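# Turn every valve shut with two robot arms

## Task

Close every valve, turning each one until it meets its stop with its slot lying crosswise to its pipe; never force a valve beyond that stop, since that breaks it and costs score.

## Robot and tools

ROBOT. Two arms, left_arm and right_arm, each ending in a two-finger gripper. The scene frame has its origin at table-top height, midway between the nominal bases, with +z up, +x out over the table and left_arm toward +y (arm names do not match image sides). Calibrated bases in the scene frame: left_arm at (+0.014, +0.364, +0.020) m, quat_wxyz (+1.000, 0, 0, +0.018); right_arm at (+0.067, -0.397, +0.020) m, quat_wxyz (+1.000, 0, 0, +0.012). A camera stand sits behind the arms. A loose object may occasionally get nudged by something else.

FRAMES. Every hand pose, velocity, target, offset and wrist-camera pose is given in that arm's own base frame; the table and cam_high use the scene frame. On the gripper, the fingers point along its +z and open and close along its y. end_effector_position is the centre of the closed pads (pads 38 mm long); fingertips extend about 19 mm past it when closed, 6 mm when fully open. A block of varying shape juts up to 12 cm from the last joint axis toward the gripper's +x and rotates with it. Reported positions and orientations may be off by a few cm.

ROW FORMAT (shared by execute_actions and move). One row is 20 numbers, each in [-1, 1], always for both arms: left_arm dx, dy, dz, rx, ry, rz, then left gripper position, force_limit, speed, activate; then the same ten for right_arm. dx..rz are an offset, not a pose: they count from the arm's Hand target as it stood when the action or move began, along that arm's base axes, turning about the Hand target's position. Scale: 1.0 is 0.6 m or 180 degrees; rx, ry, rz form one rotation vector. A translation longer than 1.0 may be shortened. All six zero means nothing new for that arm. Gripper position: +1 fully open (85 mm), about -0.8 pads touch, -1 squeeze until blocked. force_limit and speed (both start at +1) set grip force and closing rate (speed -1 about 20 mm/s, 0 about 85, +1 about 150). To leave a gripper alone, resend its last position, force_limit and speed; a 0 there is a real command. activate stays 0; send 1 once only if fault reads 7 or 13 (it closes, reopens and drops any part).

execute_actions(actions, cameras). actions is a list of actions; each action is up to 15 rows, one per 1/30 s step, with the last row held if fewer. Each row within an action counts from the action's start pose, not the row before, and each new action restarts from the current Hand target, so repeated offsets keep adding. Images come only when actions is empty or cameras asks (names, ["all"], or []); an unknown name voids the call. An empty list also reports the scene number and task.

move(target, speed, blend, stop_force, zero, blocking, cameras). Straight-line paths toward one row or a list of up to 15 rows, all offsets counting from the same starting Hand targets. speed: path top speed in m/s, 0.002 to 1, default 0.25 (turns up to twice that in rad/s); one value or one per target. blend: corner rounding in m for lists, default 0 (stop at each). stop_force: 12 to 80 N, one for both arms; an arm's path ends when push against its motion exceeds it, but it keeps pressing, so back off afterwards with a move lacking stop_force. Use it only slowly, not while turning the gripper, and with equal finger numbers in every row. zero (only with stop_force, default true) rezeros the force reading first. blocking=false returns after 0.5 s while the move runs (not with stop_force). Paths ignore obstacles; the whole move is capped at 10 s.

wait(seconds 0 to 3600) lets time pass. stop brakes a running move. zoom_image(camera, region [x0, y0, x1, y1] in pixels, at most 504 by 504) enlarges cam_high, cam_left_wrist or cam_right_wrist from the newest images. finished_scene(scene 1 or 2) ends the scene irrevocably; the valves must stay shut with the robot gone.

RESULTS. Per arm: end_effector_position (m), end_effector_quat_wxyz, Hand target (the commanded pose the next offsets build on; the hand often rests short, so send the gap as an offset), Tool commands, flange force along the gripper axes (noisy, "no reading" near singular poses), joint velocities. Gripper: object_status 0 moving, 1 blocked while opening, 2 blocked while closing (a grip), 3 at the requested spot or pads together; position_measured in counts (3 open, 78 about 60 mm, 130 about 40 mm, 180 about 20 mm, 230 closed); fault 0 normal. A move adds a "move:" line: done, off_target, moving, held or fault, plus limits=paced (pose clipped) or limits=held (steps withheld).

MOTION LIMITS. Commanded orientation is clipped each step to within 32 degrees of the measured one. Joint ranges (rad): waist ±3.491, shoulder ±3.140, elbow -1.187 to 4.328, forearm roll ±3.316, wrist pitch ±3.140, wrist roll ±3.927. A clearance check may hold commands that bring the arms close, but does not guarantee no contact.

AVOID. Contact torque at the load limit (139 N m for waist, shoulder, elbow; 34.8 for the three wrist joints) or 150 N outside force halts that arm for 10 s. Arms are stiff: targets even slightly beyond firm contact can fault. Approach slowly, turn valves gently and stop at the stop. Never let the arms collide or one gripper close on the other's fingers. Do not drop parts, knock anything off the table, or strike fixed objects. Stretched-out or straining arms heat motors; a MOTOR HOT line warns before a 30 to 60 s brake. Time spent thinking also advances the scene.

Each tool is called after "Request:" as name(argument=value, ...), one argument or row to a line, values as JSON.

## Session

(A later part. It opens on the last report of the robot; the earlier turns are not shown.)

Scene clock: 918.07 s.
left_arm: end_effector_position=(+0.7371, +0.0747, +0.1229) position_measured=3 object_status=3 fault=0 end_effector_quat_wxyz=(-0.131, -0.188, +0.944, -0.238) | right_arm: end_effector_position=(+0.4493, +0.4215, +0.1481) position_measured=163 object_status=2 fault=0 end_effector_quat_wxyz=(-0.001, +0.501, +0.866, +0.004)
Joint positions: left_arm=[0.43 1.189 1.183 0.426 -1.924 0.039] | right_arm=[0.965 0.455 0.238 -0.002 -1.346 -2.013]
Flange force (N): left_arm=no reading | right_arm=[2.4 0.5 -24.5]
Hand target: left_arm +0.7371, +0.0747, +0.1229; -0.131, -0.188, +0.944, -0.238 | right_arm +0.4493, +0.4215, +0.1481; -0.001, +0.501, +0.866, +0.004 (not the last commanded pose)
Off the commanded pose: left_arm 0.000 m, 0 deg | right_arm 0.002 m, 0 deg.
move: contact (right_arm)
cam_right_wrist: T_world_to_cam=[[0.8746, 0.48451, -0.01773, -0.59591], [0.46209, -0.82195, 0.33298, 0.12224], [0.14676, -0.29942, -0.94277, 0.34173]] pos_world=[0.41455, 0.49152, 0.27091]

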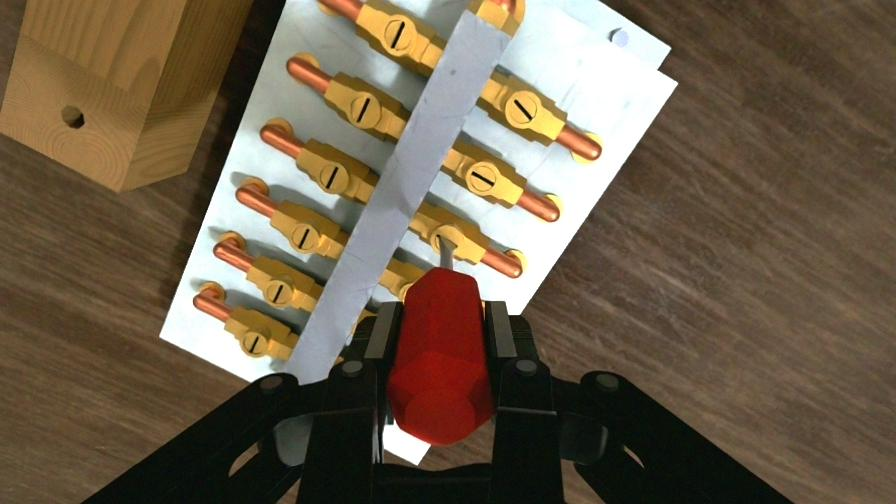

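Request:
move(
  target=[
    [0,0,0,0,0,0,1,1,1,0, 0,0,0.0013,0,0,0,-1,-0.2,-1,0],
    [0,0,0,0,0,0,1,1,1,0, -0.002,-0.0002,0.0013,0,0,-0.166,-1,-0.2,-1,0],
    [0,0,0,0,0,0,1,1,1,0, -0.004,0.0008,0.0013,0,0,-0.344,-1,-0.2,-1,0],
    [0,0,0,0,0,0,1,1,1,0, -0.0058,0.0018,0.0013,0,0,-0.522,-1,-0.2,-1,0],
    [0,0,0,0,0,0,1,1,1,0, -0.0058,0.0018,0.0013,0,0,-0.51,-1,-0.2,-1,0],
    [0,0,0,0,0,0,1,1,1,0, -0.0058,0.0018,0.0213,0,0,-0.51,-1,-0.2,-1,0],
  ],
  speed=[0.3,0.3,0.3,0.3,0.3,0.1],
  blend=[0,0.002,0.002,0,0,0],
  cameras=["cam_right_wrist"],
)

Request:
zoom_image(
  camera="cam_right_wrist",
  region=[370, 180, 570, 330],
)

Request:
move(
  target=[
    [0,0,0,0,0,0,1,1,1,0, 0.0058,0.0597,0,0,0,0.51,-1,-0.2,-1,0],
    [0,0,0,0,0,0,1,1,1,0, 0.0058,0.0597,-0.009,0,0,0.51,-1,-0.2,-1,0],
  ],
  speed=[0.3,0.1],
  cameras=["cam_right_wrist"],
)

Request:
zoom_image(
  camera="cam_right_wrist",
  region=[425, 215, 475, 265],
)

Scene clock: 936.67 s.
left_arm: end_effector_position=(+0.7371, +0.0747, +0.1229) position_measured=3 object_status=3 fault=0 end_effector_quat_wxyz=(-0.131, -0.188, +0.944, -0.238) | right_arm: end_effector_position=(+0.4459, +0.4226, +0.1609) position_measured=163 object_status=2 fault=0 end_effector_quat_wxyz=(+0.002, +0.970, +0.243, +0.003)
Joint positions: left_arm=[0.43 1.189 1.183 0.426 -1.924 0.039] | right_arm=[0.976 0.447 0.254 0.008 -1.376 -3.628]
Flange force (N): left_arm=no reading | right_arm=[2.2 0.0 -2.3]
Hand target: left_arm +0.7371, +0.0747, +0.1229; -0.131, -0.188, +0.944, -0.238 | right_arm +0.4458, +0.4226, +0.1609; +0.002, +0.970, +0.243, +0.003
Off the commanded pose: left_arm 0.000 m, 0 deg | right_arm 0.000 m, 0 deg.
move: done
cam_right_wrist: T_world_to_cam=[[0.45678, -0.88941, -0.01755, 0.1737], [-0.83612, -0.43598, 0.33291, 0.53618], [-0.30374, -0.13739, -0.9428, 0.48701]] pos_world=[0.51689, 0.45517, 0.28371]

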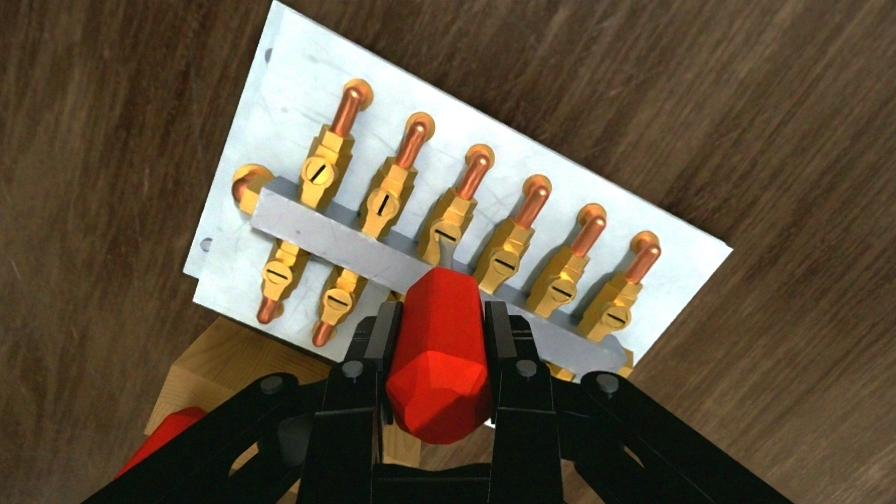

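Scaled by 2.520 from the camera's image (finer frame: 1280x720).

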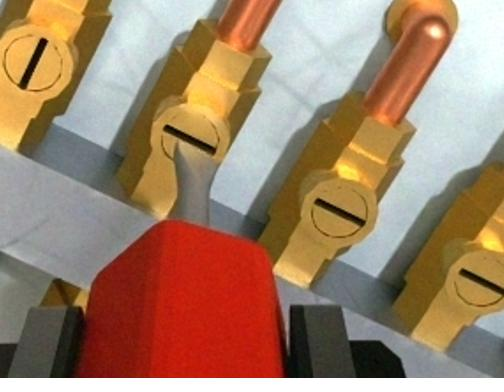

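Scene clock: 940.07 s.
left_arm: end_effector_position=(+0.7371, +0.0747, +0.1229) position_measured=3 object_status=3 fault=0 end_effector_quat_wxyz=(-0.131, -0.188, +0.944, -0.238) | right_arm: end_effector_position=(+0.4493, +0.4585, +0.1555) position_measured=163 object_status=2 fault=0 end_effector_quat_wxyz=(-0.001, +0.501, +0.866, +0.004)
Joint positions: left_arm=[0.43 1.189 1.183 0.426 -1.924 0.039] | right_arm=[0.999 0.517 0.346 -0.002 -1.392 -2.047]
Flange force (N): left_arm=no reading | right_arm=[0.9 5.4 -4.3]
Hand target: left_arm +0.7371, +0.0747, +0.1229; -0.131, -0.188, +0.944, -0.238 | right_arm +0.4493, +0.4584, +0.1555; -0.001, +0.501, +0.866, +0.004
Off the commanded pose: left_arm 0.000 m, 0 deg | right_arm 0.000 m, 0 deg.
move: done
cam_right_wrist: T_world_to_cam=[[0.87461, 0.4845, -0.01776, -0.61364], [0.46211, -0.82198, 0.33286, 0.15015], [0.14667, -0.29933, -0.94281, 0.35976]] pos_world=[0.41455, 0.52842, 0.27831]

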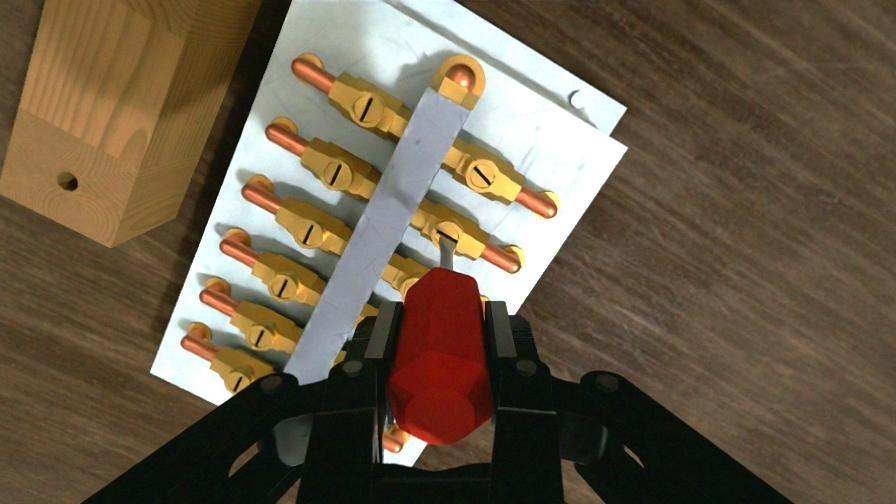

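Scaled by 10.080 from the camera's image (finer frame: 1280x720).

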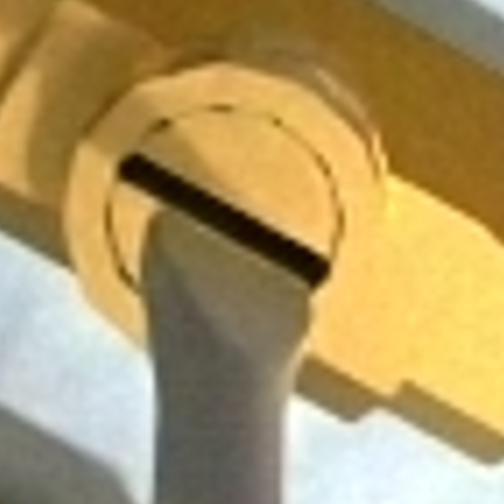

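Request:
move(
  target=[0,0,0,0,0,0,1,1,1,0, 0,0,-0.014,0,0,0,-1,-0.2,-1,0],
  speed=0.01,
  stop_force=12,
  cameras=["cam_right_wrist"],
)

Request:
zoom_image(
  camera="cam_right_wrist",
  region=[425, 215, 475, 265],
)

Scene clock: 946.33 s.
left_arm: end_effector_position=(+0.7371, +0.0747, +0.1229) position_measured=3 object_status=3 fault=0 end_effector_quat_wxyz=(-0.131, -0.188, +0.944, -0.238) | right_arm: end_effector_position=(+0.4494, +0.4584, +0.1506) position_measured=163 object_status=2 fault=0 end_effector_quat_wxyz=(-0.001, +0.501, +0.866, +0.004)
Joint positions: left_arm=[0.43 1.189 1.183 0.426 -1.924 0.039] | right_arm=[0.998 0.519 0.337 -0.002 -1.381 -2.047]
Flange force (N): left_arm=no reading | right_arm=[0.4 2.7 -2.3]
Hand target: left_arm +0.7371, +0.0747, +0.1229; -0.131, -0.188, +0.944, -0.238 | right_arm +0.4494, +0.4585, +0.1506; -0.001, +0.501, +0.866, +0.004 (not the last commanded pose)
Off the commanded pose: left_arm 0.000 m, 0 deg | right_arm 0.004 m, 0 deg.
move: contact (right_arm)
cam_right_wrist: T_world_to_cam=[[0.87461, 0.48451, -0.01749, -0.61381], [0.46201, -0.82199, 0.33299, 0.15179], [0.14697, -0.29932, -0.94277, 0.355]] pos_world=[0.41455, 0.52842, 0.27341]

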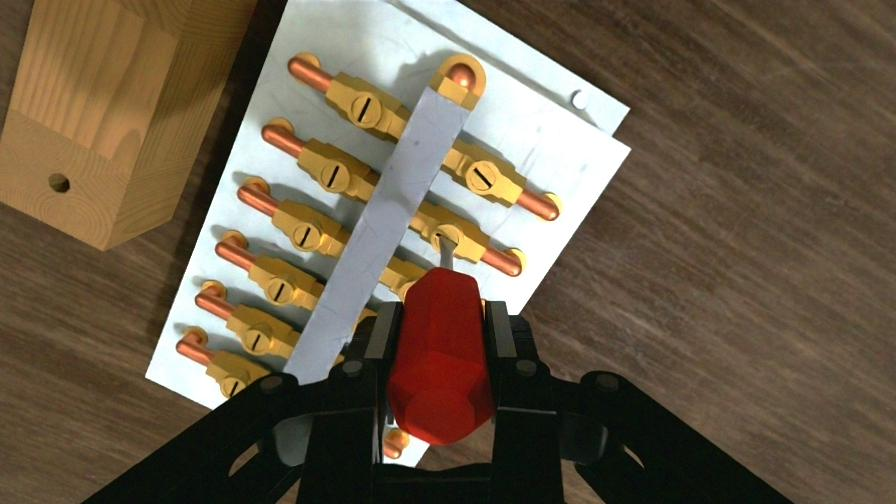

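Scaled by 10.080 from the camera's image (finer frame: 1280x720).

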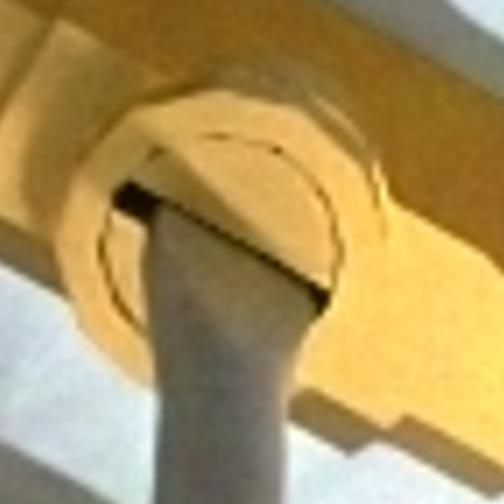

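Request:
move(
  target=[0,0,0,0,0,0,1,1,1,0, 0,0,-0.01,0,0,0,-1,-0.2,-1,0],
  speed=0.01,
  stop_force=12,
  cameras=["cam_right_wrist"],
)

Request:
zoom_image(
  camera="cam_right_wrist",
  region=[425, 215, 475, 265],
)

Scene clock: 950.67 s.
left_arm: end_effector_position=(+0.7371, +0.0747, +0.1229) position_measured=3 object_status=3 fault=0 end_effector_quat_wxyz=(-0.131, -0.188, +0.944, -0.238) | right_arm: end_effector_position=(+0.4494, +0.4585, +0.1483) position_measured=163 object_status=2 fault=0 end_effector_quat_wxyz=(-0.001, +0.501, +0.866, +0.004)
Joint positions: left_arm=[0.43 1.189 1.183 0.426 -1.924 0.039] | right_arm=[0.999 0.52 0.333 -0.002 -1.376 -2.047]
Flange force (N): left_arm=no reading | right_arm=[1.8 1.1 -24.6]
Hand target: left_arm +0.7371, +0.0747, +0.1229; -0.131, -0.188, +0.944, -0.238 | right_arm +0.4494, +0.4585, +0.1483; -0.001, +0.501, +0.866, +0.004 (not the last commanded pose)
Off the commanded pose: left_arm 0.000 m, 0 deg | right_arm 0.004 m, 0 deg.
move: contact (right_arm)
cam_right_wrist: T_world_to_cam=[[0.87464, 0.48447, -0.01708, -0.61396], [0.4619, -0.82215, 0.33274, 0.15276], [0.14716, -0.29892, -0.94286, 0.35256]] pos_world=[0.41455, 0.52842, 0.27111]

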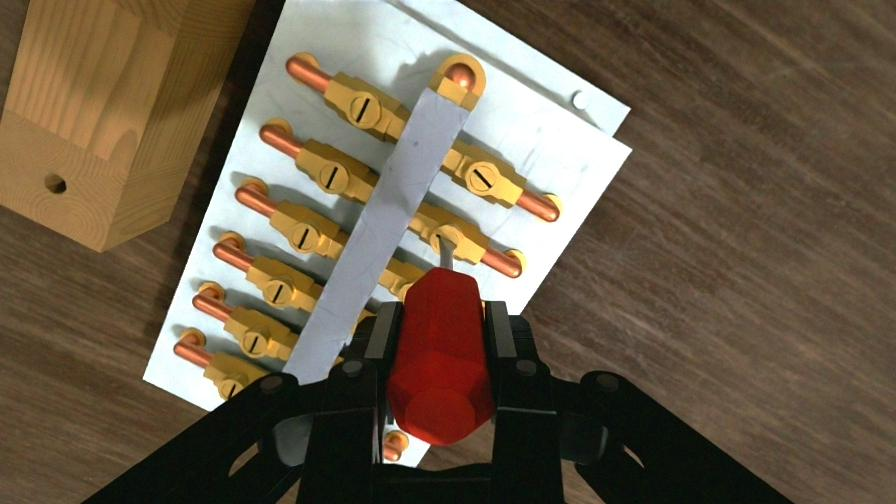

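Scaled by 10.080 from the camera's image (finer frame: 1280x720).

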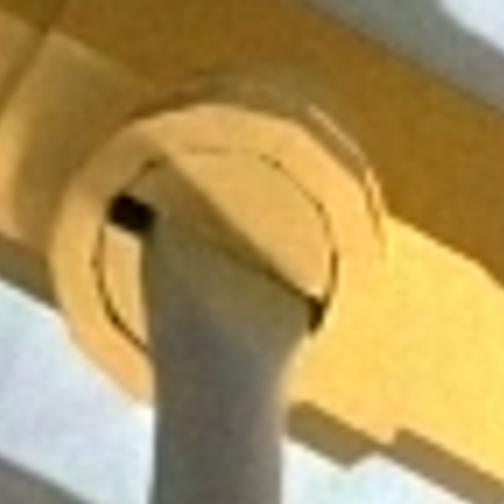

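Request:
move(
  target=[
    [0,0,0,0,0,0,1,1,1,0, 0,0,0.0013,0,0,0,-1,-0.2,-1,0],
    [0,0,0,0,0,0,1,1,1,0, -0.002,-0.0002,0.0013,0,0,-0.166,-1,-0.2,-1,0],
    [0,0,0,0,0,0,1,1,1,0, -0.004,0.0008,0.0013,0,0,-0.344,-1,-0.2,-1,0],
    [0,0,0,0,0,0,1,1,1,0, -0.0058,0.0018,0.0013,0,0,-0.522,-1,-0.2,-1,0],
    [0,0,0,0,0,0,1,1,1,0, -0.0058,0.0018,0.0013,0,0,-0.51,-1,-0.2,-1,0],
    [0,0,0,0,0,0,1,1,1,0, -0.0058,0.0018,0.0213,0,0,-0.51,-1,-0.2,-1,0],
  ],
  speed=[0.3,0.3,0.3,0.3,0.3,0.1],
  blend=[0,0.002,0.002,0,0,0],
  cameras=["cam_right_wrist"],
)

Request:
zoom_image(
  camera="cam_right_wrist",
  region=[370, 180, 570, 330],
)

Request:
move(
  target=[
    [0,0,0,0,0,0,1,1,1,0, 0.0046,0.0594,0,0,0,0.409,-1,-0.2,-1,0],
    [0,0,0,0,0,0,1,1,1,0, 0.0046,0.0594,-0.009,0,0,0.409,-1,-0.2,-1,0],
  ],
  speed=[0.3,0.1],
  cameras=["cam_right_wrist"],
)

Request:
zoom_image(
  camera="cam_right_wrist",
  region=[425, 215, 475, 265],
)

Scene clock: 964.93 s.
left_arm: end_effector_position=(+0.7371, +0.0747, +0.1229) position_measured=3 object_status=3 fault=0 end_effector_quat_wxyz=(-0.131, -0.188, +0.944, -0.238) | right_arm: end_effector_position=(+0.4460, +0.4596, +0.1611) position_measured=163 object_status=2 fault=0 end_effector_quat_wxyz=(+0.003, +0.970, +0.243, +0.003)
Joint positions: left_arm=[0.43 1.189 1.183 0.426 -1.924 0.039] | right_arm=[1.009 0.514 0.351 0.009 -1.407 -3.661]
Flange force (N): left_arm=no reading | right_arm=[3.8 -1.2 -3.4]
Hand target: left_arm +0.7371, +0.0747, +0.1229; -0.131, -0.188, +0.944, -0.238 | right_arm +0.4459, +0.4596, +0.1610; +0.003, +0.970, +0.243, +0.003
Off the commanded pose: left_arm 0.000 m, 0 deg | right_arm 0.000 m, 0 deg.
move: done
cam_right_wrist: T_world_to_cam=[[0.45688, -0.88937, -0.01687, 0.20635], [-0.83625, -0.4359, 0.33269, 0.55234], [-0.30323, -0.13789, -0.94289, 0.4923]] pos_world=[0.5169, 0.49217, 0.28391]

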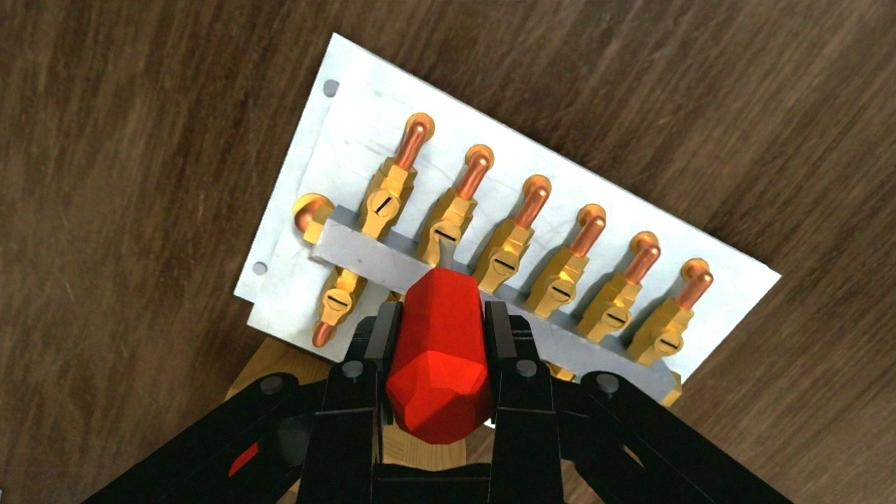

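Scaled by 2.520 from the camera's image (finer frame: 1280x720).

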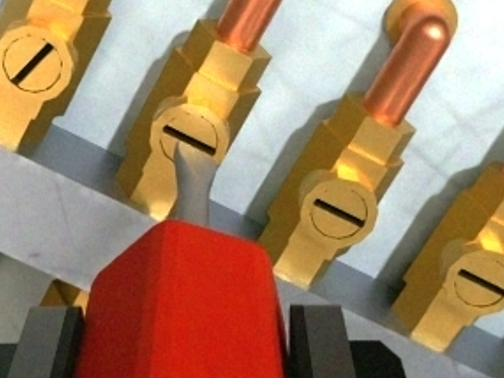

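Scene clock: 967.80 s.
left_arm: end_effector_position=(+0.7371, +0.0747, +0.1229) position_measured=3 object_status=3 fault=0 end_effector_quat_wxyz=(-0.131, -0.188, +0.944, -0.238) | right_arm: end_effector_position=(+0.4487, +0.4952, +0.1557) position_measured=163 object_status=2 fault=0 end_effector_quat_wxyz=(+0.000, +0.631, +0.776, +0.004)
Joint positions: left_arm=[0.43 1.189 1.183 0.426 -1.924 0.039] | right_arm=[1.031 0.586 0.449 0.001 -1.426 -2.397]
Flange force (N): left_arm=no reading | right_arm=[1.6 3.6 -2.9]
Hand target: left_arm +0.7371, +0.0747, +0.1229; -0.131, -0.188, +0.944, -0.238 | right_arm +0.4487, +0.4952, +0.1556; +0.000, +0.631, +0.776, +0.004
Off the commanded pose: left_arm 0.000 m, 0 deg | right_arm 0.000 m, 0 deg.
move: done
cam_right_wrist: T_world_to_cam=[[0.98214, 0.18738, -0.01722, -0.53214], [0.18236, -0.92523, 0.3327, 0.35734], [0.04641, -0.3299, -0.94288, 0.43119]] pos_world=[0.43746, 0.57258, 0.27851]

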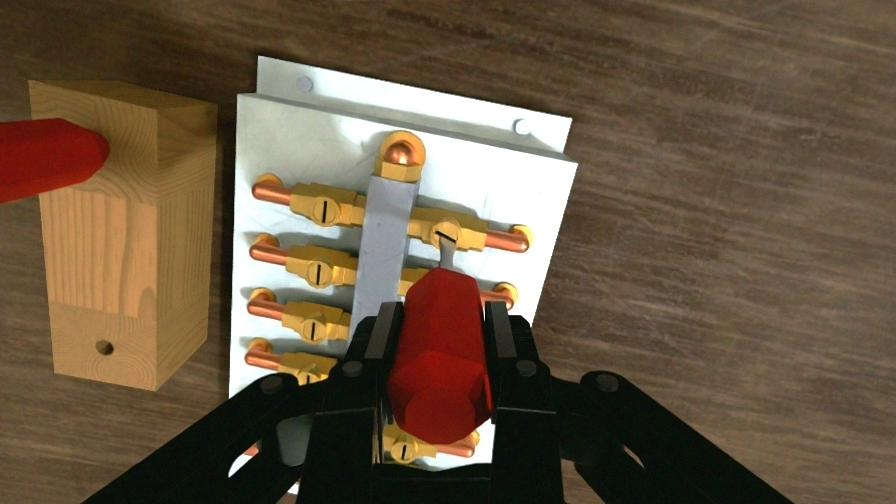

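Scaled by 10.080 from the camera's image (finer frame: 1280x720).

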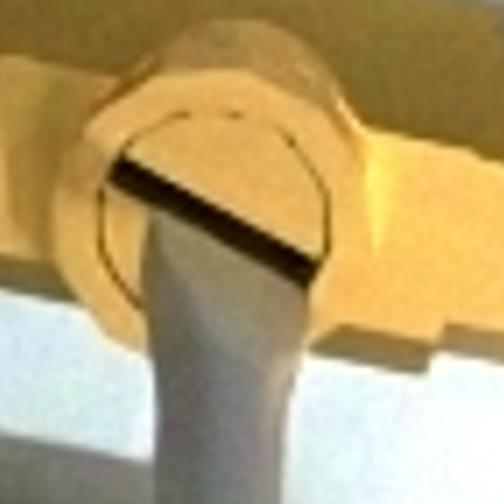

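Request:
move(
  target=[
    [0,0,0,0,0,0,1,1,1,0, -0.0008,-0.0004,0,0,0,0.008,-1,-0.2,-1,0],
  ],
  speed=0.05,
)

Request:
move(
  target=[0,0,0,0,0,0,1,1,1,0, 0,0,-0.014,0,0,0,-1,-0.2,-1,0],
  speed=0.01,
  stop_force=12,
  cameras=["cam_right_wrist"],
)

Request:
zoom_image(
  camera="cam_right_wrist",
  region=[425, 215, 475, 265],
)

Scene clock: 974.67 s.
left_arm: end_effector_position=(+0.7371, +0.0747, +0.1229) position_measured=3 object_status=3 fault=0 end_effector_quat_wxyz=(-0.131, -0.188, +0.944, -0.238) | right_arm: end_effector_position=(+0.4483, +0.4949, +0.1557) position_measured=163 object_status=2 fault=0 end_effector_quat_wxyz=(+0.000, +0.621, +0.784, +0.004)
Joint positions: left_arm=[0.43 1.189 1.183 0.426 -1.924 0.039] | right_arm=[1.031 0.585 0.447 0.001 -1.425 -2.373]
Flange force (N): left_arm=no reading | right_arm=[1.0 1.9 -2.7]
Hand target: left_arm +0.7371, +0.0747, +0.1229; -0.131, -0.188, +0.944, -0.238 | right_arm +0.4482, +0.4950, +0.1556; +0.000, +0.621, +0.784, +0.004
Off the commanded pose: left_arm 0.000 m, 0 deg | right_arm 0.000 m, 0 deg.
move: done

Scene clock: 975.77 s.
left_arm: end_effector_position=(+0.7371, +0.0747, +0.1229) position_measured=3 object_status=3 fault=0 end_effector_quat_wxyz=(-0.131, -0.188, +0.944, -0.238) | right_arm: end_effector_position=(+0.4482, +0.4950, +0.1508) position_measured=163 object_status=2 fault=0 end_effector_quat_wxyz=(+0.000, +0.621, +0.784, +0.004)
Joint positions: left_arm=[0.43 1.189 1.183 0.426 -1.924 0.039] | right_arm=[1.031 0.587 0.438 0.001 -1.414 -2.372]
Flange force (N): left_arm=no reading | right_arm=[1.4 0.1 -25.4]
Hand target: left_arm +0.7371, +0.0747, +0.1229; -0.131, -0.188, +0.944, -0.238 | right_arm +0.4482, +0.4950, +0.1508; +0.000, +0.621, +0.784, +0.004 (not the last commanded pose)
Off the commanded pose: left_arm 0.000 m, 0 deg | right_arm 0.004 m, 0 deg.
move: contact (right_arm)
cam_right_wrist: T_world_to_cam=[[0.97711, 0.21206, -0.01691, -0.54169], [0.20551, -0.92042, 0.33255, 0.34607], [0.05496, -0.32841, -0.94293, 0.42203]] pos_world=[0.43498, 0.572, 0.27371]

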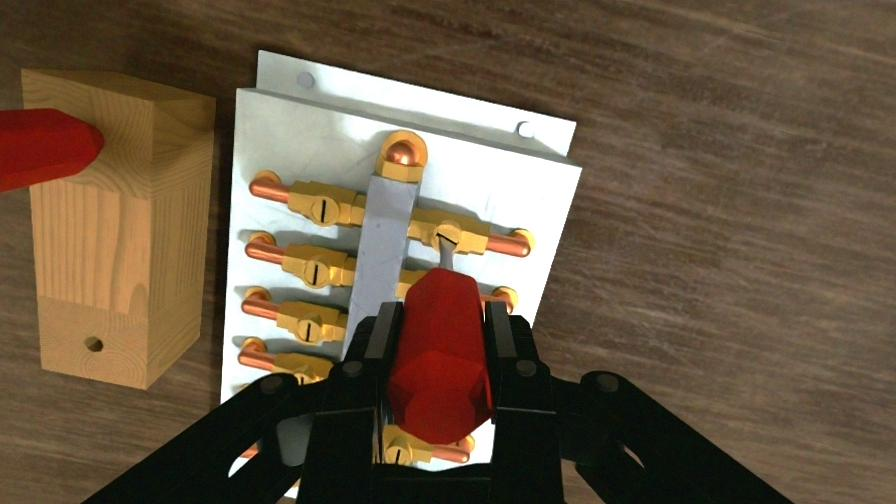

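Scaled by 10.080 from the camera's image (finer frame: 1280x720).

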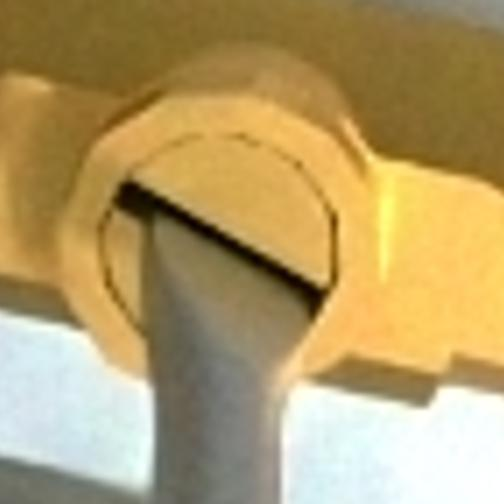

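Request:
move(
  target=[
    [0,0,0,0,0,0,1,1,1,0, 0,0,0.001,0,0,0,-1,-0.2,-1,0],
    [0,0,0,0,0,0,1,1,1,0, 0.0001,0.0004,0.001,0,0,0,-1,-0.2,-1,0],
  ],
  speed=0.05,
)

Request:
move(
  target=[0,0,0,0,0,0,1,1,1,0, 0,0,-0.012,0,0,0,-1,-0.2,-1,0],
  speed=0.01,
  stop_force=12,
  cameras=["cam_right_wrist"],
)

Request:
zoom_image(
  camera="cam_right_wrist",
  region=[425, 215, 475, 265],
)

Scene clock: 983.17 s.
left_arm: end_effector_position=(+0.7371, +0.0747, +0.1229) position_measured=3 object_status=3 fault=0 end_effector_quat_wxyz=(-0.131, -0.188, +0.944, -0.238) | right_arm: end_effector_position=(+0.4483, +0.4952, +0.1514) position_measured=163 object_status=2 fault=0 end_effector_quat_wxyz=(+0.000, +0.621, +0.784, +0.004)
Joint positions: left_arm=[0.43 1.189 1.183 0.426 -1.924 0.039] | right_arm=[1.031 0.587 0.44 0.001 -1.416 -2.372]
Flange force (N): left_arm=no reading | right_arm=[1.2 3.4 -2.6]
Hand target: left_arm +0.7371, +0.0747, +0.1229; -0.131, -0.188, +0.944, -0.238 | right_arm +0.4483, +0.4953, +0.1514; +0.000, +0.621, +0.784, +0.004
Off the commanded pose: left_arm 0.000 m, 0 deg | right_arm 0.000 m, 0 deg.
move: done

Scene clock: 984.07 s.
left_arm: end_effector_position=(+0.7371, +0.0747, +0.1229) position_measured=3 object_status=3 fault=0 end_effector_quat_wxyz=(-0.131, -0.188, +0.944, -0.238) | right_arm: end_effector_position=(+0.4483, +0.4953, +0.1484) position_measured=163 object_status=2 fault=0 end_effector_quat_wxyz=(+0.000, +0.621, +0.784, +0.004)
Joint positions: left_arm=[0.43 1.189 1.183 0.426 -1.924 0.039] | right_arm=[1.032 0.588 0.435 0.001 -1.409 -2.373]
Flange force (N): left_arm=no reading | right_arm=[2.2 1.3 -23.6]
Hand target: left_arm +0.7371, +0.0747, +0.1229; -0.131, -0.188, +0.944, -0.238 | right_arm +0.4483, +0.4953, +0.1484; +0.000, +0.621, +0.784, +0.004 (not the last commanded pose)
Off the commanded pose: left_arm 0.000 m, 0 deg | right_arm 0.004 m, 0 deg.
move: contact (right_arm)
cam_right_wrist: T_world_to_cam=[[0.97711, 0.21209, -0.01677, -0.54194], [0.20551, -0.92049, 0.33236, 0.34721], [0.05505, -0.3282, -0.943, 0.41972]] pos_world=[0.43507, 0.5723, 0.27131]

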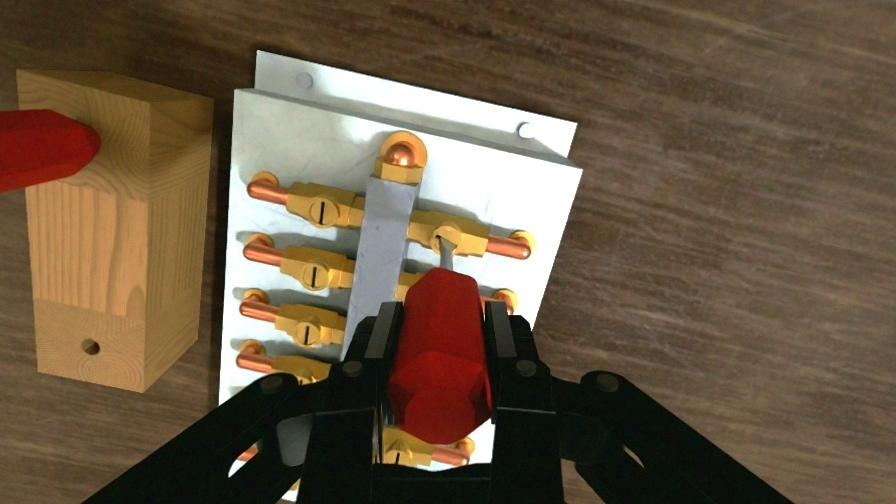

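Scaled by 10.080 from the camera's image (finer frame: 1280x720).

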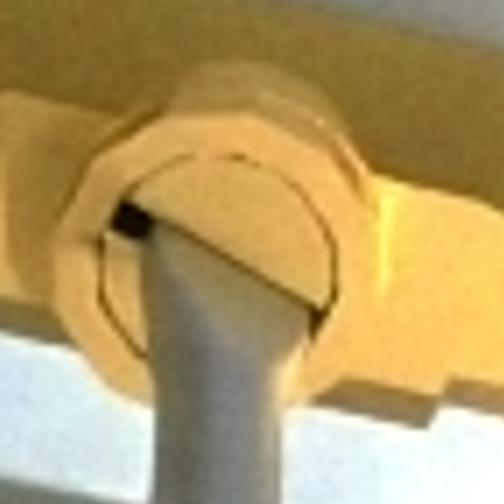

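Request:
move(
  target=[
    [0,0,0,0,0,0,1,1,1,0, 0,0,0.0013,0,0,0,-1,-0.2,-1,0],
    [0,0,0,0,0,0,1,1,1,0, -0.0015,0.0002,0.0013,0,0,-0.129,-1,-0.2,-1,0],
    [0,0,0,0,0,0,1,1,1,0, -0.003,0.0012,0.0013,0,0,-0.284,-1,-0.2,-1,0],
    [0,0,0,0,0,0,1,1,1,0, -0.0047,0.002,0.0013,0,0,-0.429,-1,-0.2,-1,0],
    [0,0,0,0,0,0,1,1,1,0, -0.0047,0.002,0.0013,0,0,-0.417,-1,-0.2,-1,0],
    [0,0,0,0,0,0,1,1,1,0, -0.0047,0.002,0.0413,0,0,-0.417,-1,-0.2,-1,0],
  ],
  speed=[0.3,0.3,0.3,0.3,0.3,0.1],
  blend=[0,0.002,0.002,0,0,0],
  cameras=["cam_right_wrist"],
)

Request:
zoom_image(
  camera="cam_right_wrist",
  region=[370, 180, 570, 330],
)

Scene clock: 995.57 s.
left_arm: end_effector_position=(+0.7371, +0.0747, +0.1229) position_measured=3 object_status=3 fault=0 end_effector_quat_wxyz=(-0.131, -0.188, +0.944, -0.238) | right_arm: end_effector_position=(+0.4455, +0.4965, +0.1732) position_measured=163 object_status=2 fault=0 end_effector_quat_wxyz=(+0.003, +0.970, +0.243, +0.004)
Joint positions: left_arm=[0.43 1.189 1.183 0.426 -1.924 0.039] | right_arm=[1.04 0.582 0.482 0.009 -1.469 -3.692]
Flange force (N): left_arm=no reading | right_arm=[1.7 0.2 -2.0]
Hand target: left_arm +0.7371, +0.0747, +0.1229; -0.131, -0.188, +0.944, -0.238 | right_arm +0.4455, +0.4965, +0.1732; +0.003, +0.970, +0.243, +0.004
Off the commanded pose: left_arm 0.000 m, 0 deg | right_arm 0.000 m, 0 deg.
move: done
cam_right_wrist: T_world_to_cam=[[0.45684, -0.88939, -0.01675, 0.23969], [-0.83641, -0.43588, 0.3323, 0.56418], [-0.30284, -0.1378, -0.94303, 0.50854]] pos_world=[0.5164, 0.52917, 0.29611]

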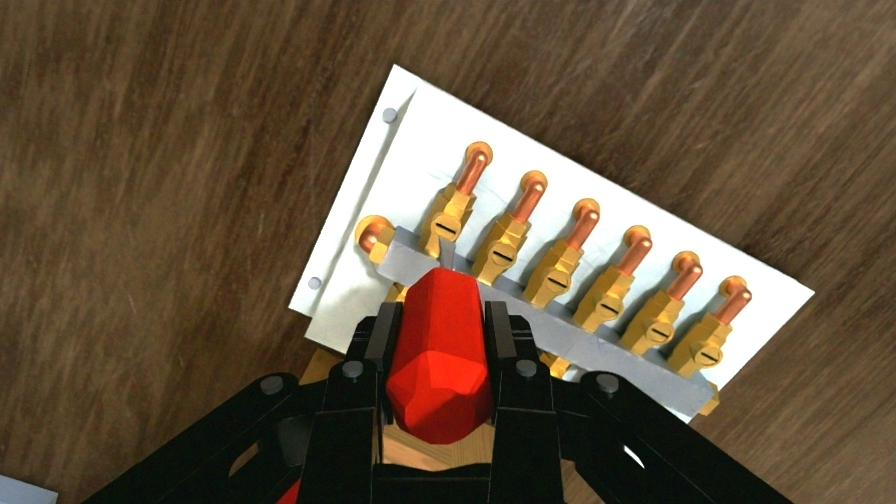

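Scaled by 2.520 from the camera's image (finer frame: 1280x720).

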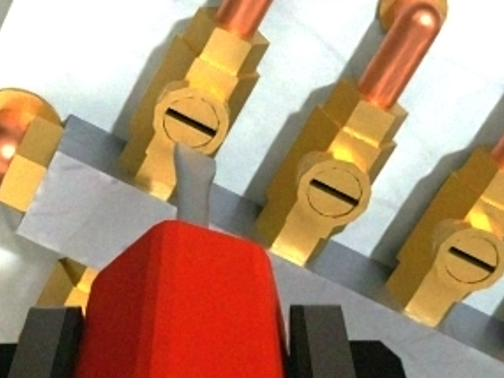

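Request:
move(
  target=[
    [0,0,0,0,0,0,1,1,1,0, -0.0,0,0.09,0,0,0,-1,-0.2,-1,0],
    [0,0,0,0,0,0,1,1,1,0, -0.06,-0.30,0.2,0,0,0.35,-1,-0.2,-1,0],
  ],
  speed=0.25,
  blend=[0.01,0],
  cameras=["cam_right_wrist","cam_high"],
)

Request:
zoom_image(
  camera="cam_right_wrist",
  region=[330, 30, 600, 220],
)

Scene clock: 1003.47 s.
left_arm: end_effector_position=(+0.7371, +0.0747, +0.1229) position_measured=3 object_status=3 fault=0 end_effector_quat_wxyz=(-0.131, -0.188, +0.944, -0.238) | right_arm: end_effector_position=(+0.4095, +0.3165, +0.2932) position_measured=163 object_status=2 fault=0 end_effector_quat_wxyz=(+0.000, +0.700, +0.714, +0.004)
Joint positions: left_arm=[0.43 1.189 1.183 0.426 -1.924 0.039] | right_arm=[0.913 0.168 0.205 0.002 -1.599 -2.464]
Flange force (N): left_arm=no reading | right_arm=[1.1 3.3 -3.3]
Hand target: left_arm +0.7371, +0.0747, +0.1229; -0.131, -0.188, +0.944, -0.238 | right_arm +0.4095, +0.3165, +0.2932; +0.000, +0.700, +0.714, +0.004
Off the commanded pose: left_arm 0.000 m, 0 deg | right_arm 0.000 m, 0 deg.
move: done
cam_right_wrist: T_world_to_cam=[[0.99985, 0.00322, -0.01678, -0.40684], [0.00862, -0.9431, 0.3324, 0.23028], [-0.01476, -0.3325, -0.94299, 0.52957]] pos_world=[0.41261, 0.39457, 0.41601]
Images, in order (width x height): cam_high 896x504, cam_right_wrist 896x504.

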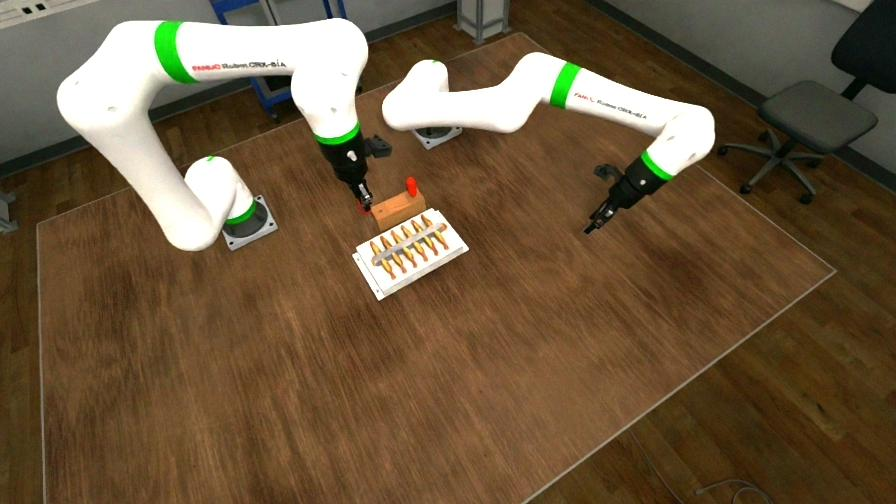

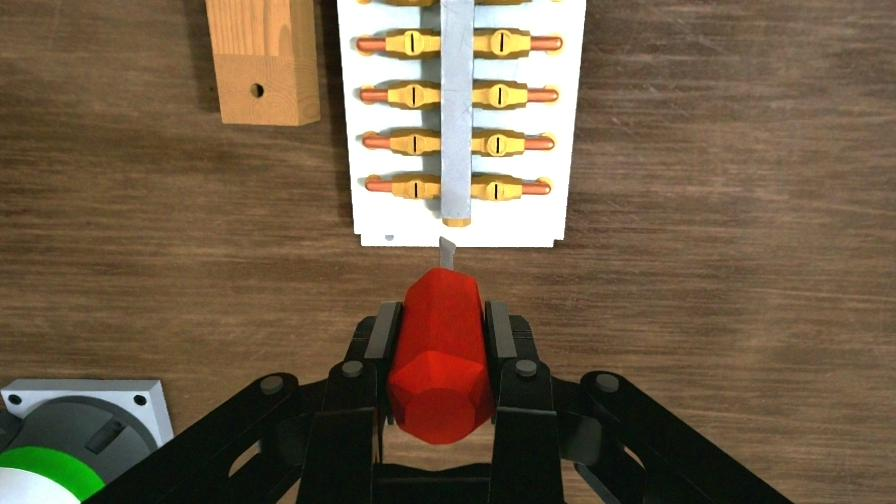

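Scaled by 1.867 from the camera's image (finer frame: 1280x720).

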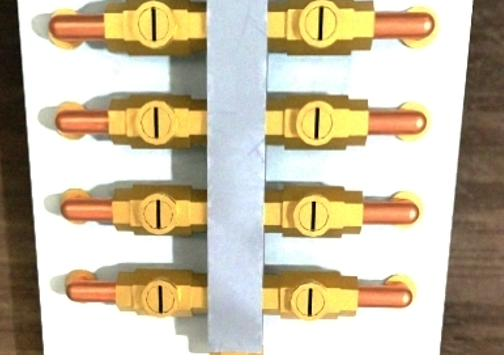

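Request:
move(
  target=[
    [0,0,0,0,0,0,1,1,1,0, -0.2458,0.1225,-0.0,0,0,0.1743,-1,-0.2,-1,0],
    [0,0,0,0,0,0,1,1,1,0, -0.2458,0.1225,-0.15,0,0,0.1743,-1,-0.2,-1,0],
  ],
  speed=0.25,
  cameras=["cam_right_wrist"],
)

Request:
zoom_image(
  camera="cam_right_wrist",
  region=[400, 190, 500, 290],
)

Scene clock: 1016.47 s.
left_arm: end_effector_position=(+0.7371, +0.0747, +0.1229) position_measured=3 object_status=3 fault=0 end_effector_quat_wxyz=(-0.131, -0.188, +0.944, -0.238) | right_arm: end_effector_position=(+0.2620, +0.3900, +0.2032) position_measured=163 object_status=2 fault=0 end_effector_quat_wxyz=(-0.001, +0.481, +0.877, +0.004)
Joint positions: left_arm=[0.43 1.189 1.183 0.426 -1.924 0.039] | right_arm=[1.26 0.063 -0.121 0 -1.378 -2.263]
Flange force (N): left_arm=no reading | right_arm=[0.7 4.0 -2.7]
Hand target: left_arm +0.7371, +0.0747, +0.1229; -0.131, -0.188, +0.944, -0.238 | right_arm +0.2620, +0.3900, +0.2032; -0.001, +0.481, +0.877, +0.004
Off the commanded pose: left_arm 0.000 m, 0 deg | right_arm 0.000 m, 0 deg.
move: done
cam_right_wrist: T_world_to_cam=[[0.85196, 0.52333, -0.01679, -0.42525], [0.4984, -0.8007, 0.33239, 0.14686], [0.16051, -0.29155, -0.94299, 0.40516]] pos_world=[0.22407, 0.45826, 0.32611]

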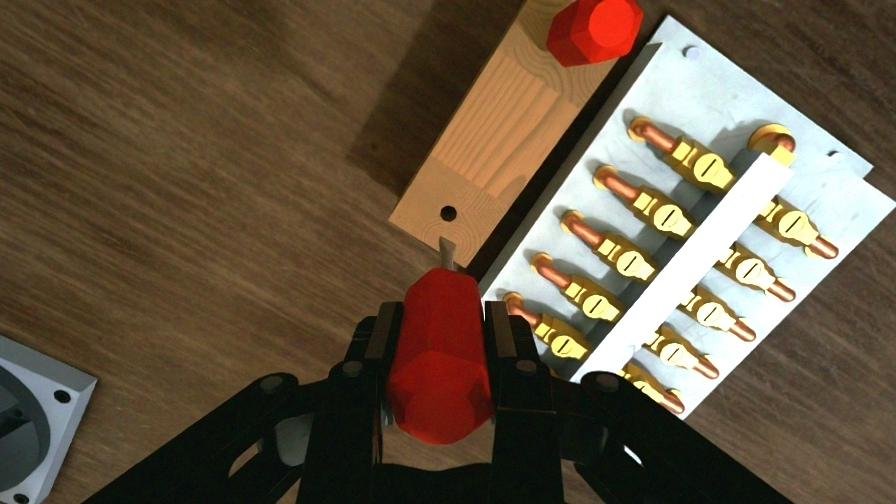

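Scaled by 5.040 from the camera's image (finer frame: 1280x720).

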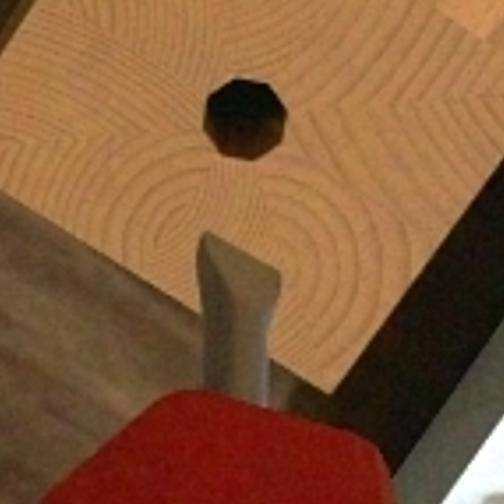

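Request:
move(
  target=[
    [0,0,0,0,0,0,1,1,1,0, 0,0,-0.05,0,0,0,-1,-0.2,-1,0],
  ],
  speed=0.1,
  stop_force=12,
  cameras=["cam_right_wrist"],
)

Request:
zoom_image(
  camera="cam_right_wrist",
  region=[400, 190, 500, 290],
)

Scene clock: 1030.40 s.
left_arm: end_effector_position=(+0.7371, +0.0747, +0.1229) position_measured=3 object_status=3 fault=0 end_effector_quat_wxyz=(-0.131, -0.188, +0.944, -0.238) | right_arm: end_effector_position=(+0.2620, +0.3900, +0.1732) position_measured=163 object_status=2 fault=0 end_effector_quat_wxyz=(-0.001, +0.481, +0.877, +0.004)
Joint positions: left_arm=[0.43 1.189 1.183 0.426 -1.924 0.039] | right_arm=[1.26 0.079 -0.175 0 -1.308 -2.264]
Flange force (N): left_arm=no reading | right_arm=[0.6 2.9 -2.6]
Hand target: left_arm +0.7371, +0.0747, +0.1229; -0.131, -0.188, +0.944, -0.238 | right_arm +0.2620, +0.3900, +0.1732; -0.001, +0.481, +0.877, +0.004
Off the commanded pose: left_arm 0.000 m, 0 deg | right_arm 0.000 m, 0 deg.
move: done
cam_right_wrist: T_world_to_cam=[[0.85196, 0.52333, -0.01679, -0.42575], [0.4984, -0.8007, 0.33239, 0.15683], [0.16051, -0.29155, -0.94299, 0.37687]] pos_world=[0.22407, 0.45826, 0.29611]

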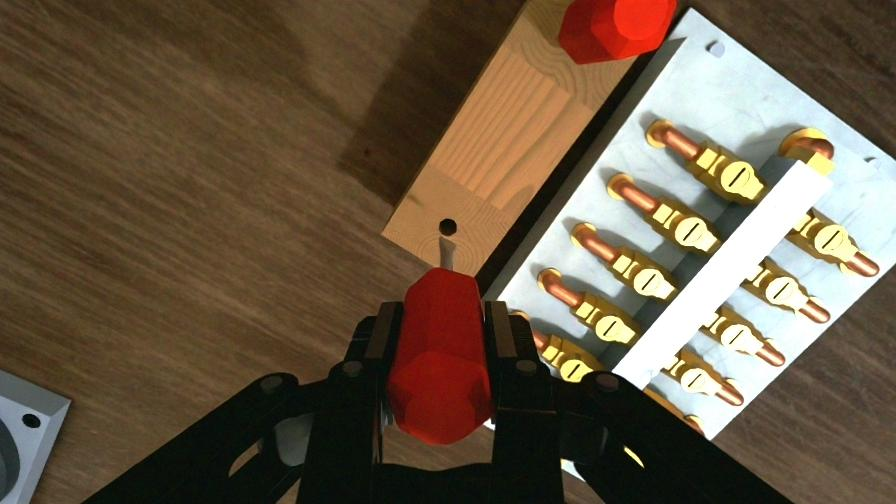

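Scaled by 5.040 from the camera's image (finer frame: 1280x720).

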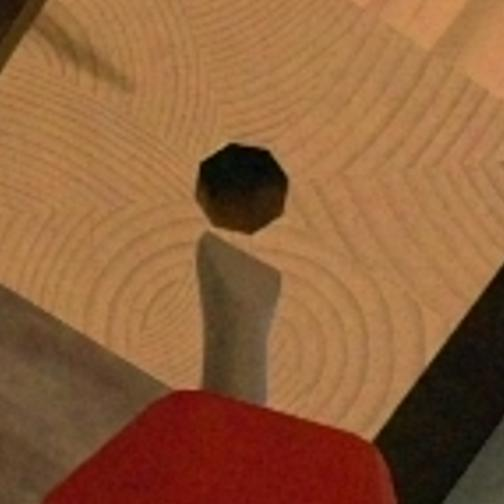

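Request:
move(
  target=[
    [0,0,0,0,0,0,1,1,1,0, 0,0,-0.035,0,0,0,-1,-0.2,-1,0],
  ],
  speed=0.06,
  stop_force=12,
  cameras=["cam_right_wrist"],
)

Request:
zoom_image(
  camera="cam_right_wrist",
  region=[400, 190, 500, 290],
)

Scene clock: 1035.27 s.
left_arm: end_effector_position=(+0.7371, +0.0747, +0.1229) position_measured=3 object_status=3 fault=0 end_effector_quat_wxyz=(-0.131, -0.188, +0.944, -0.238) | right_arm: end_effector_position=(+0.2620, +0.3900, +0.1522) position_measured=163 object_status=2 fault=0 end_effector_quat_wxyz=(-0.001, +0.481, +0.877, +0.004)
Joint positions: left_arm=[0.43 1.189 1.183 0.426 -1.924 0.039] | right_arm=[1.26 0.094 -0.21 0 -1.258 -2.264]
Flange force (N): left_arm=no reading | right_arm=[0.3 2.9 -2.6]
Hand target: left_arm +0.7371, +0.0747, +0.1229; -0.131, -0.188, +0.944, -0.238 | right_arm +0.2620, +0.3900, +0.1522; -0.001, +0.481, +0.877, +0.004
Off the commanded pose: left_arm 0.000 m, 0 deg | right_arm 0.000 m, 0 deg.
move: done
cam_right_wrist: T_world_to_cam=[[0.85196, 0.52333, -0.01679, -0.4261], [0.4984, -0.8007, 0.33239, 0.16381], [0.16051, -0.29155, -0.94299, 0.35706]] pos_world=[0.22407, 0.45826, 0.27511]

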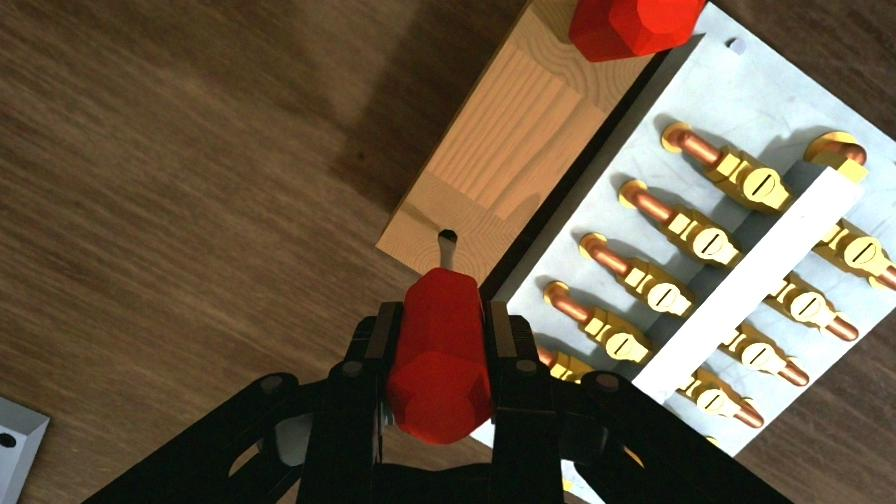

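Scaled by 5.040 from the camera's image (finer frame: 1280x720).

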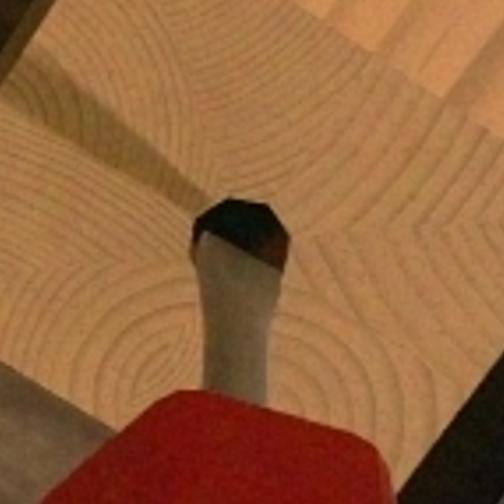

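Request:
move(
  target=[
    [0,0,0,0,0,0,1,1,1,0, 0,0,-0.03,0,0,0,-1,-0.2,-1,0],
  ],
  speed=0.02,
  stop_force=12,
  cameras=["cam_right_wrist"],
)

Request:
zoom_image(
  camera="cam_right_wrist",
  region=[400, 190, 500, 290],
)

Scene clock: 1042.40 s.
left_arm: end_effector_position=(+0.7371, +0.0747, +0.1229) position_measured=3 object_status=3 fault=0 end_effector_quat_wxyz=(-0.131, -0.188, +0.944, -0.238) | right_arm: end_effector_position=(+0.2620, +0.3900, +0.1342) position_measured=163 object_status=2 fault=0 end_effector_quat_wxyz=(-0.001, +0.481, +0.877, +0.004)
Joint positions: left_arm=[0.43 1.189 1.183 0.426 -1.924 0.039] | right_arm=[1.26 0.108 -0.238 0 -1.215 -2.264]
Flange force (N): left_arm=no reading | right_arm=[0.5 4.1 -2.7]
Hand target: left_arm +0.7371, +0.0747, +0.1229; -0.131, -0.188, +0.944, -0.238 | right_arm +0.2620, +0.3900, +0.1342; -0.001, +0.481, +0.877, +0.004
Off the commanded pose: left_arm 0.000 m, 0 deg | right_arm 0.000 m, 0 deg.
move: done
cam_right_wrist: T_world_to_cam=[[0.85196, 0.52333, -0.01679, -0.42641], [0.4984, -0.8007, 0.33239, 0.1698], [0.16051, -0.29155, -0.94299, 0.34009]] pos_world=[0.22407, 0.45826, 0.25711]

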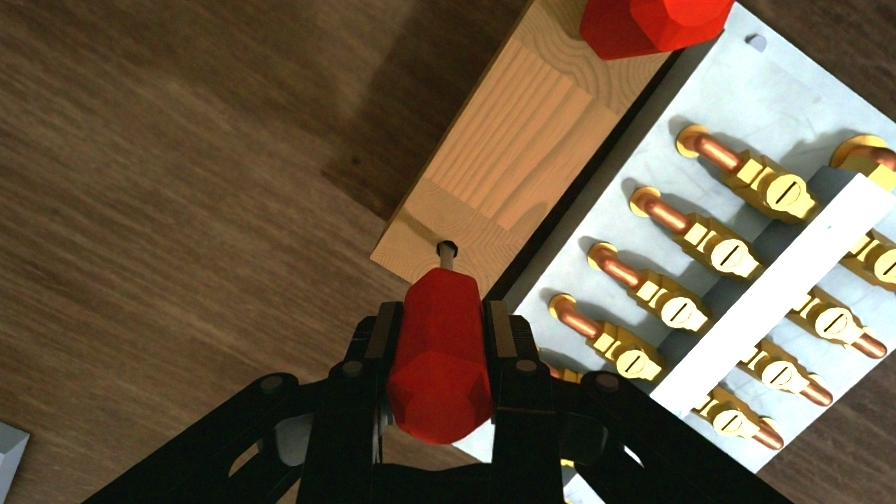

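Scaled by 5.040 from the camera's image (finer frame: 1280x720).

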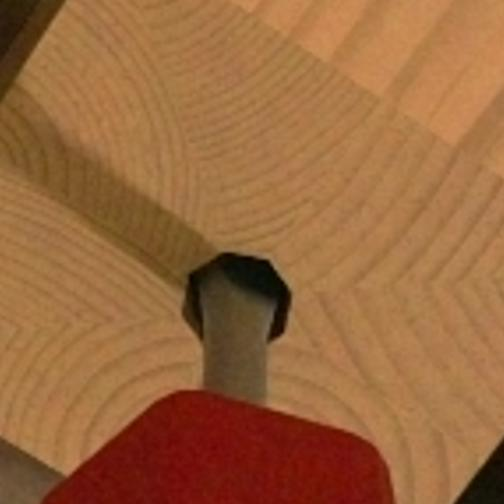

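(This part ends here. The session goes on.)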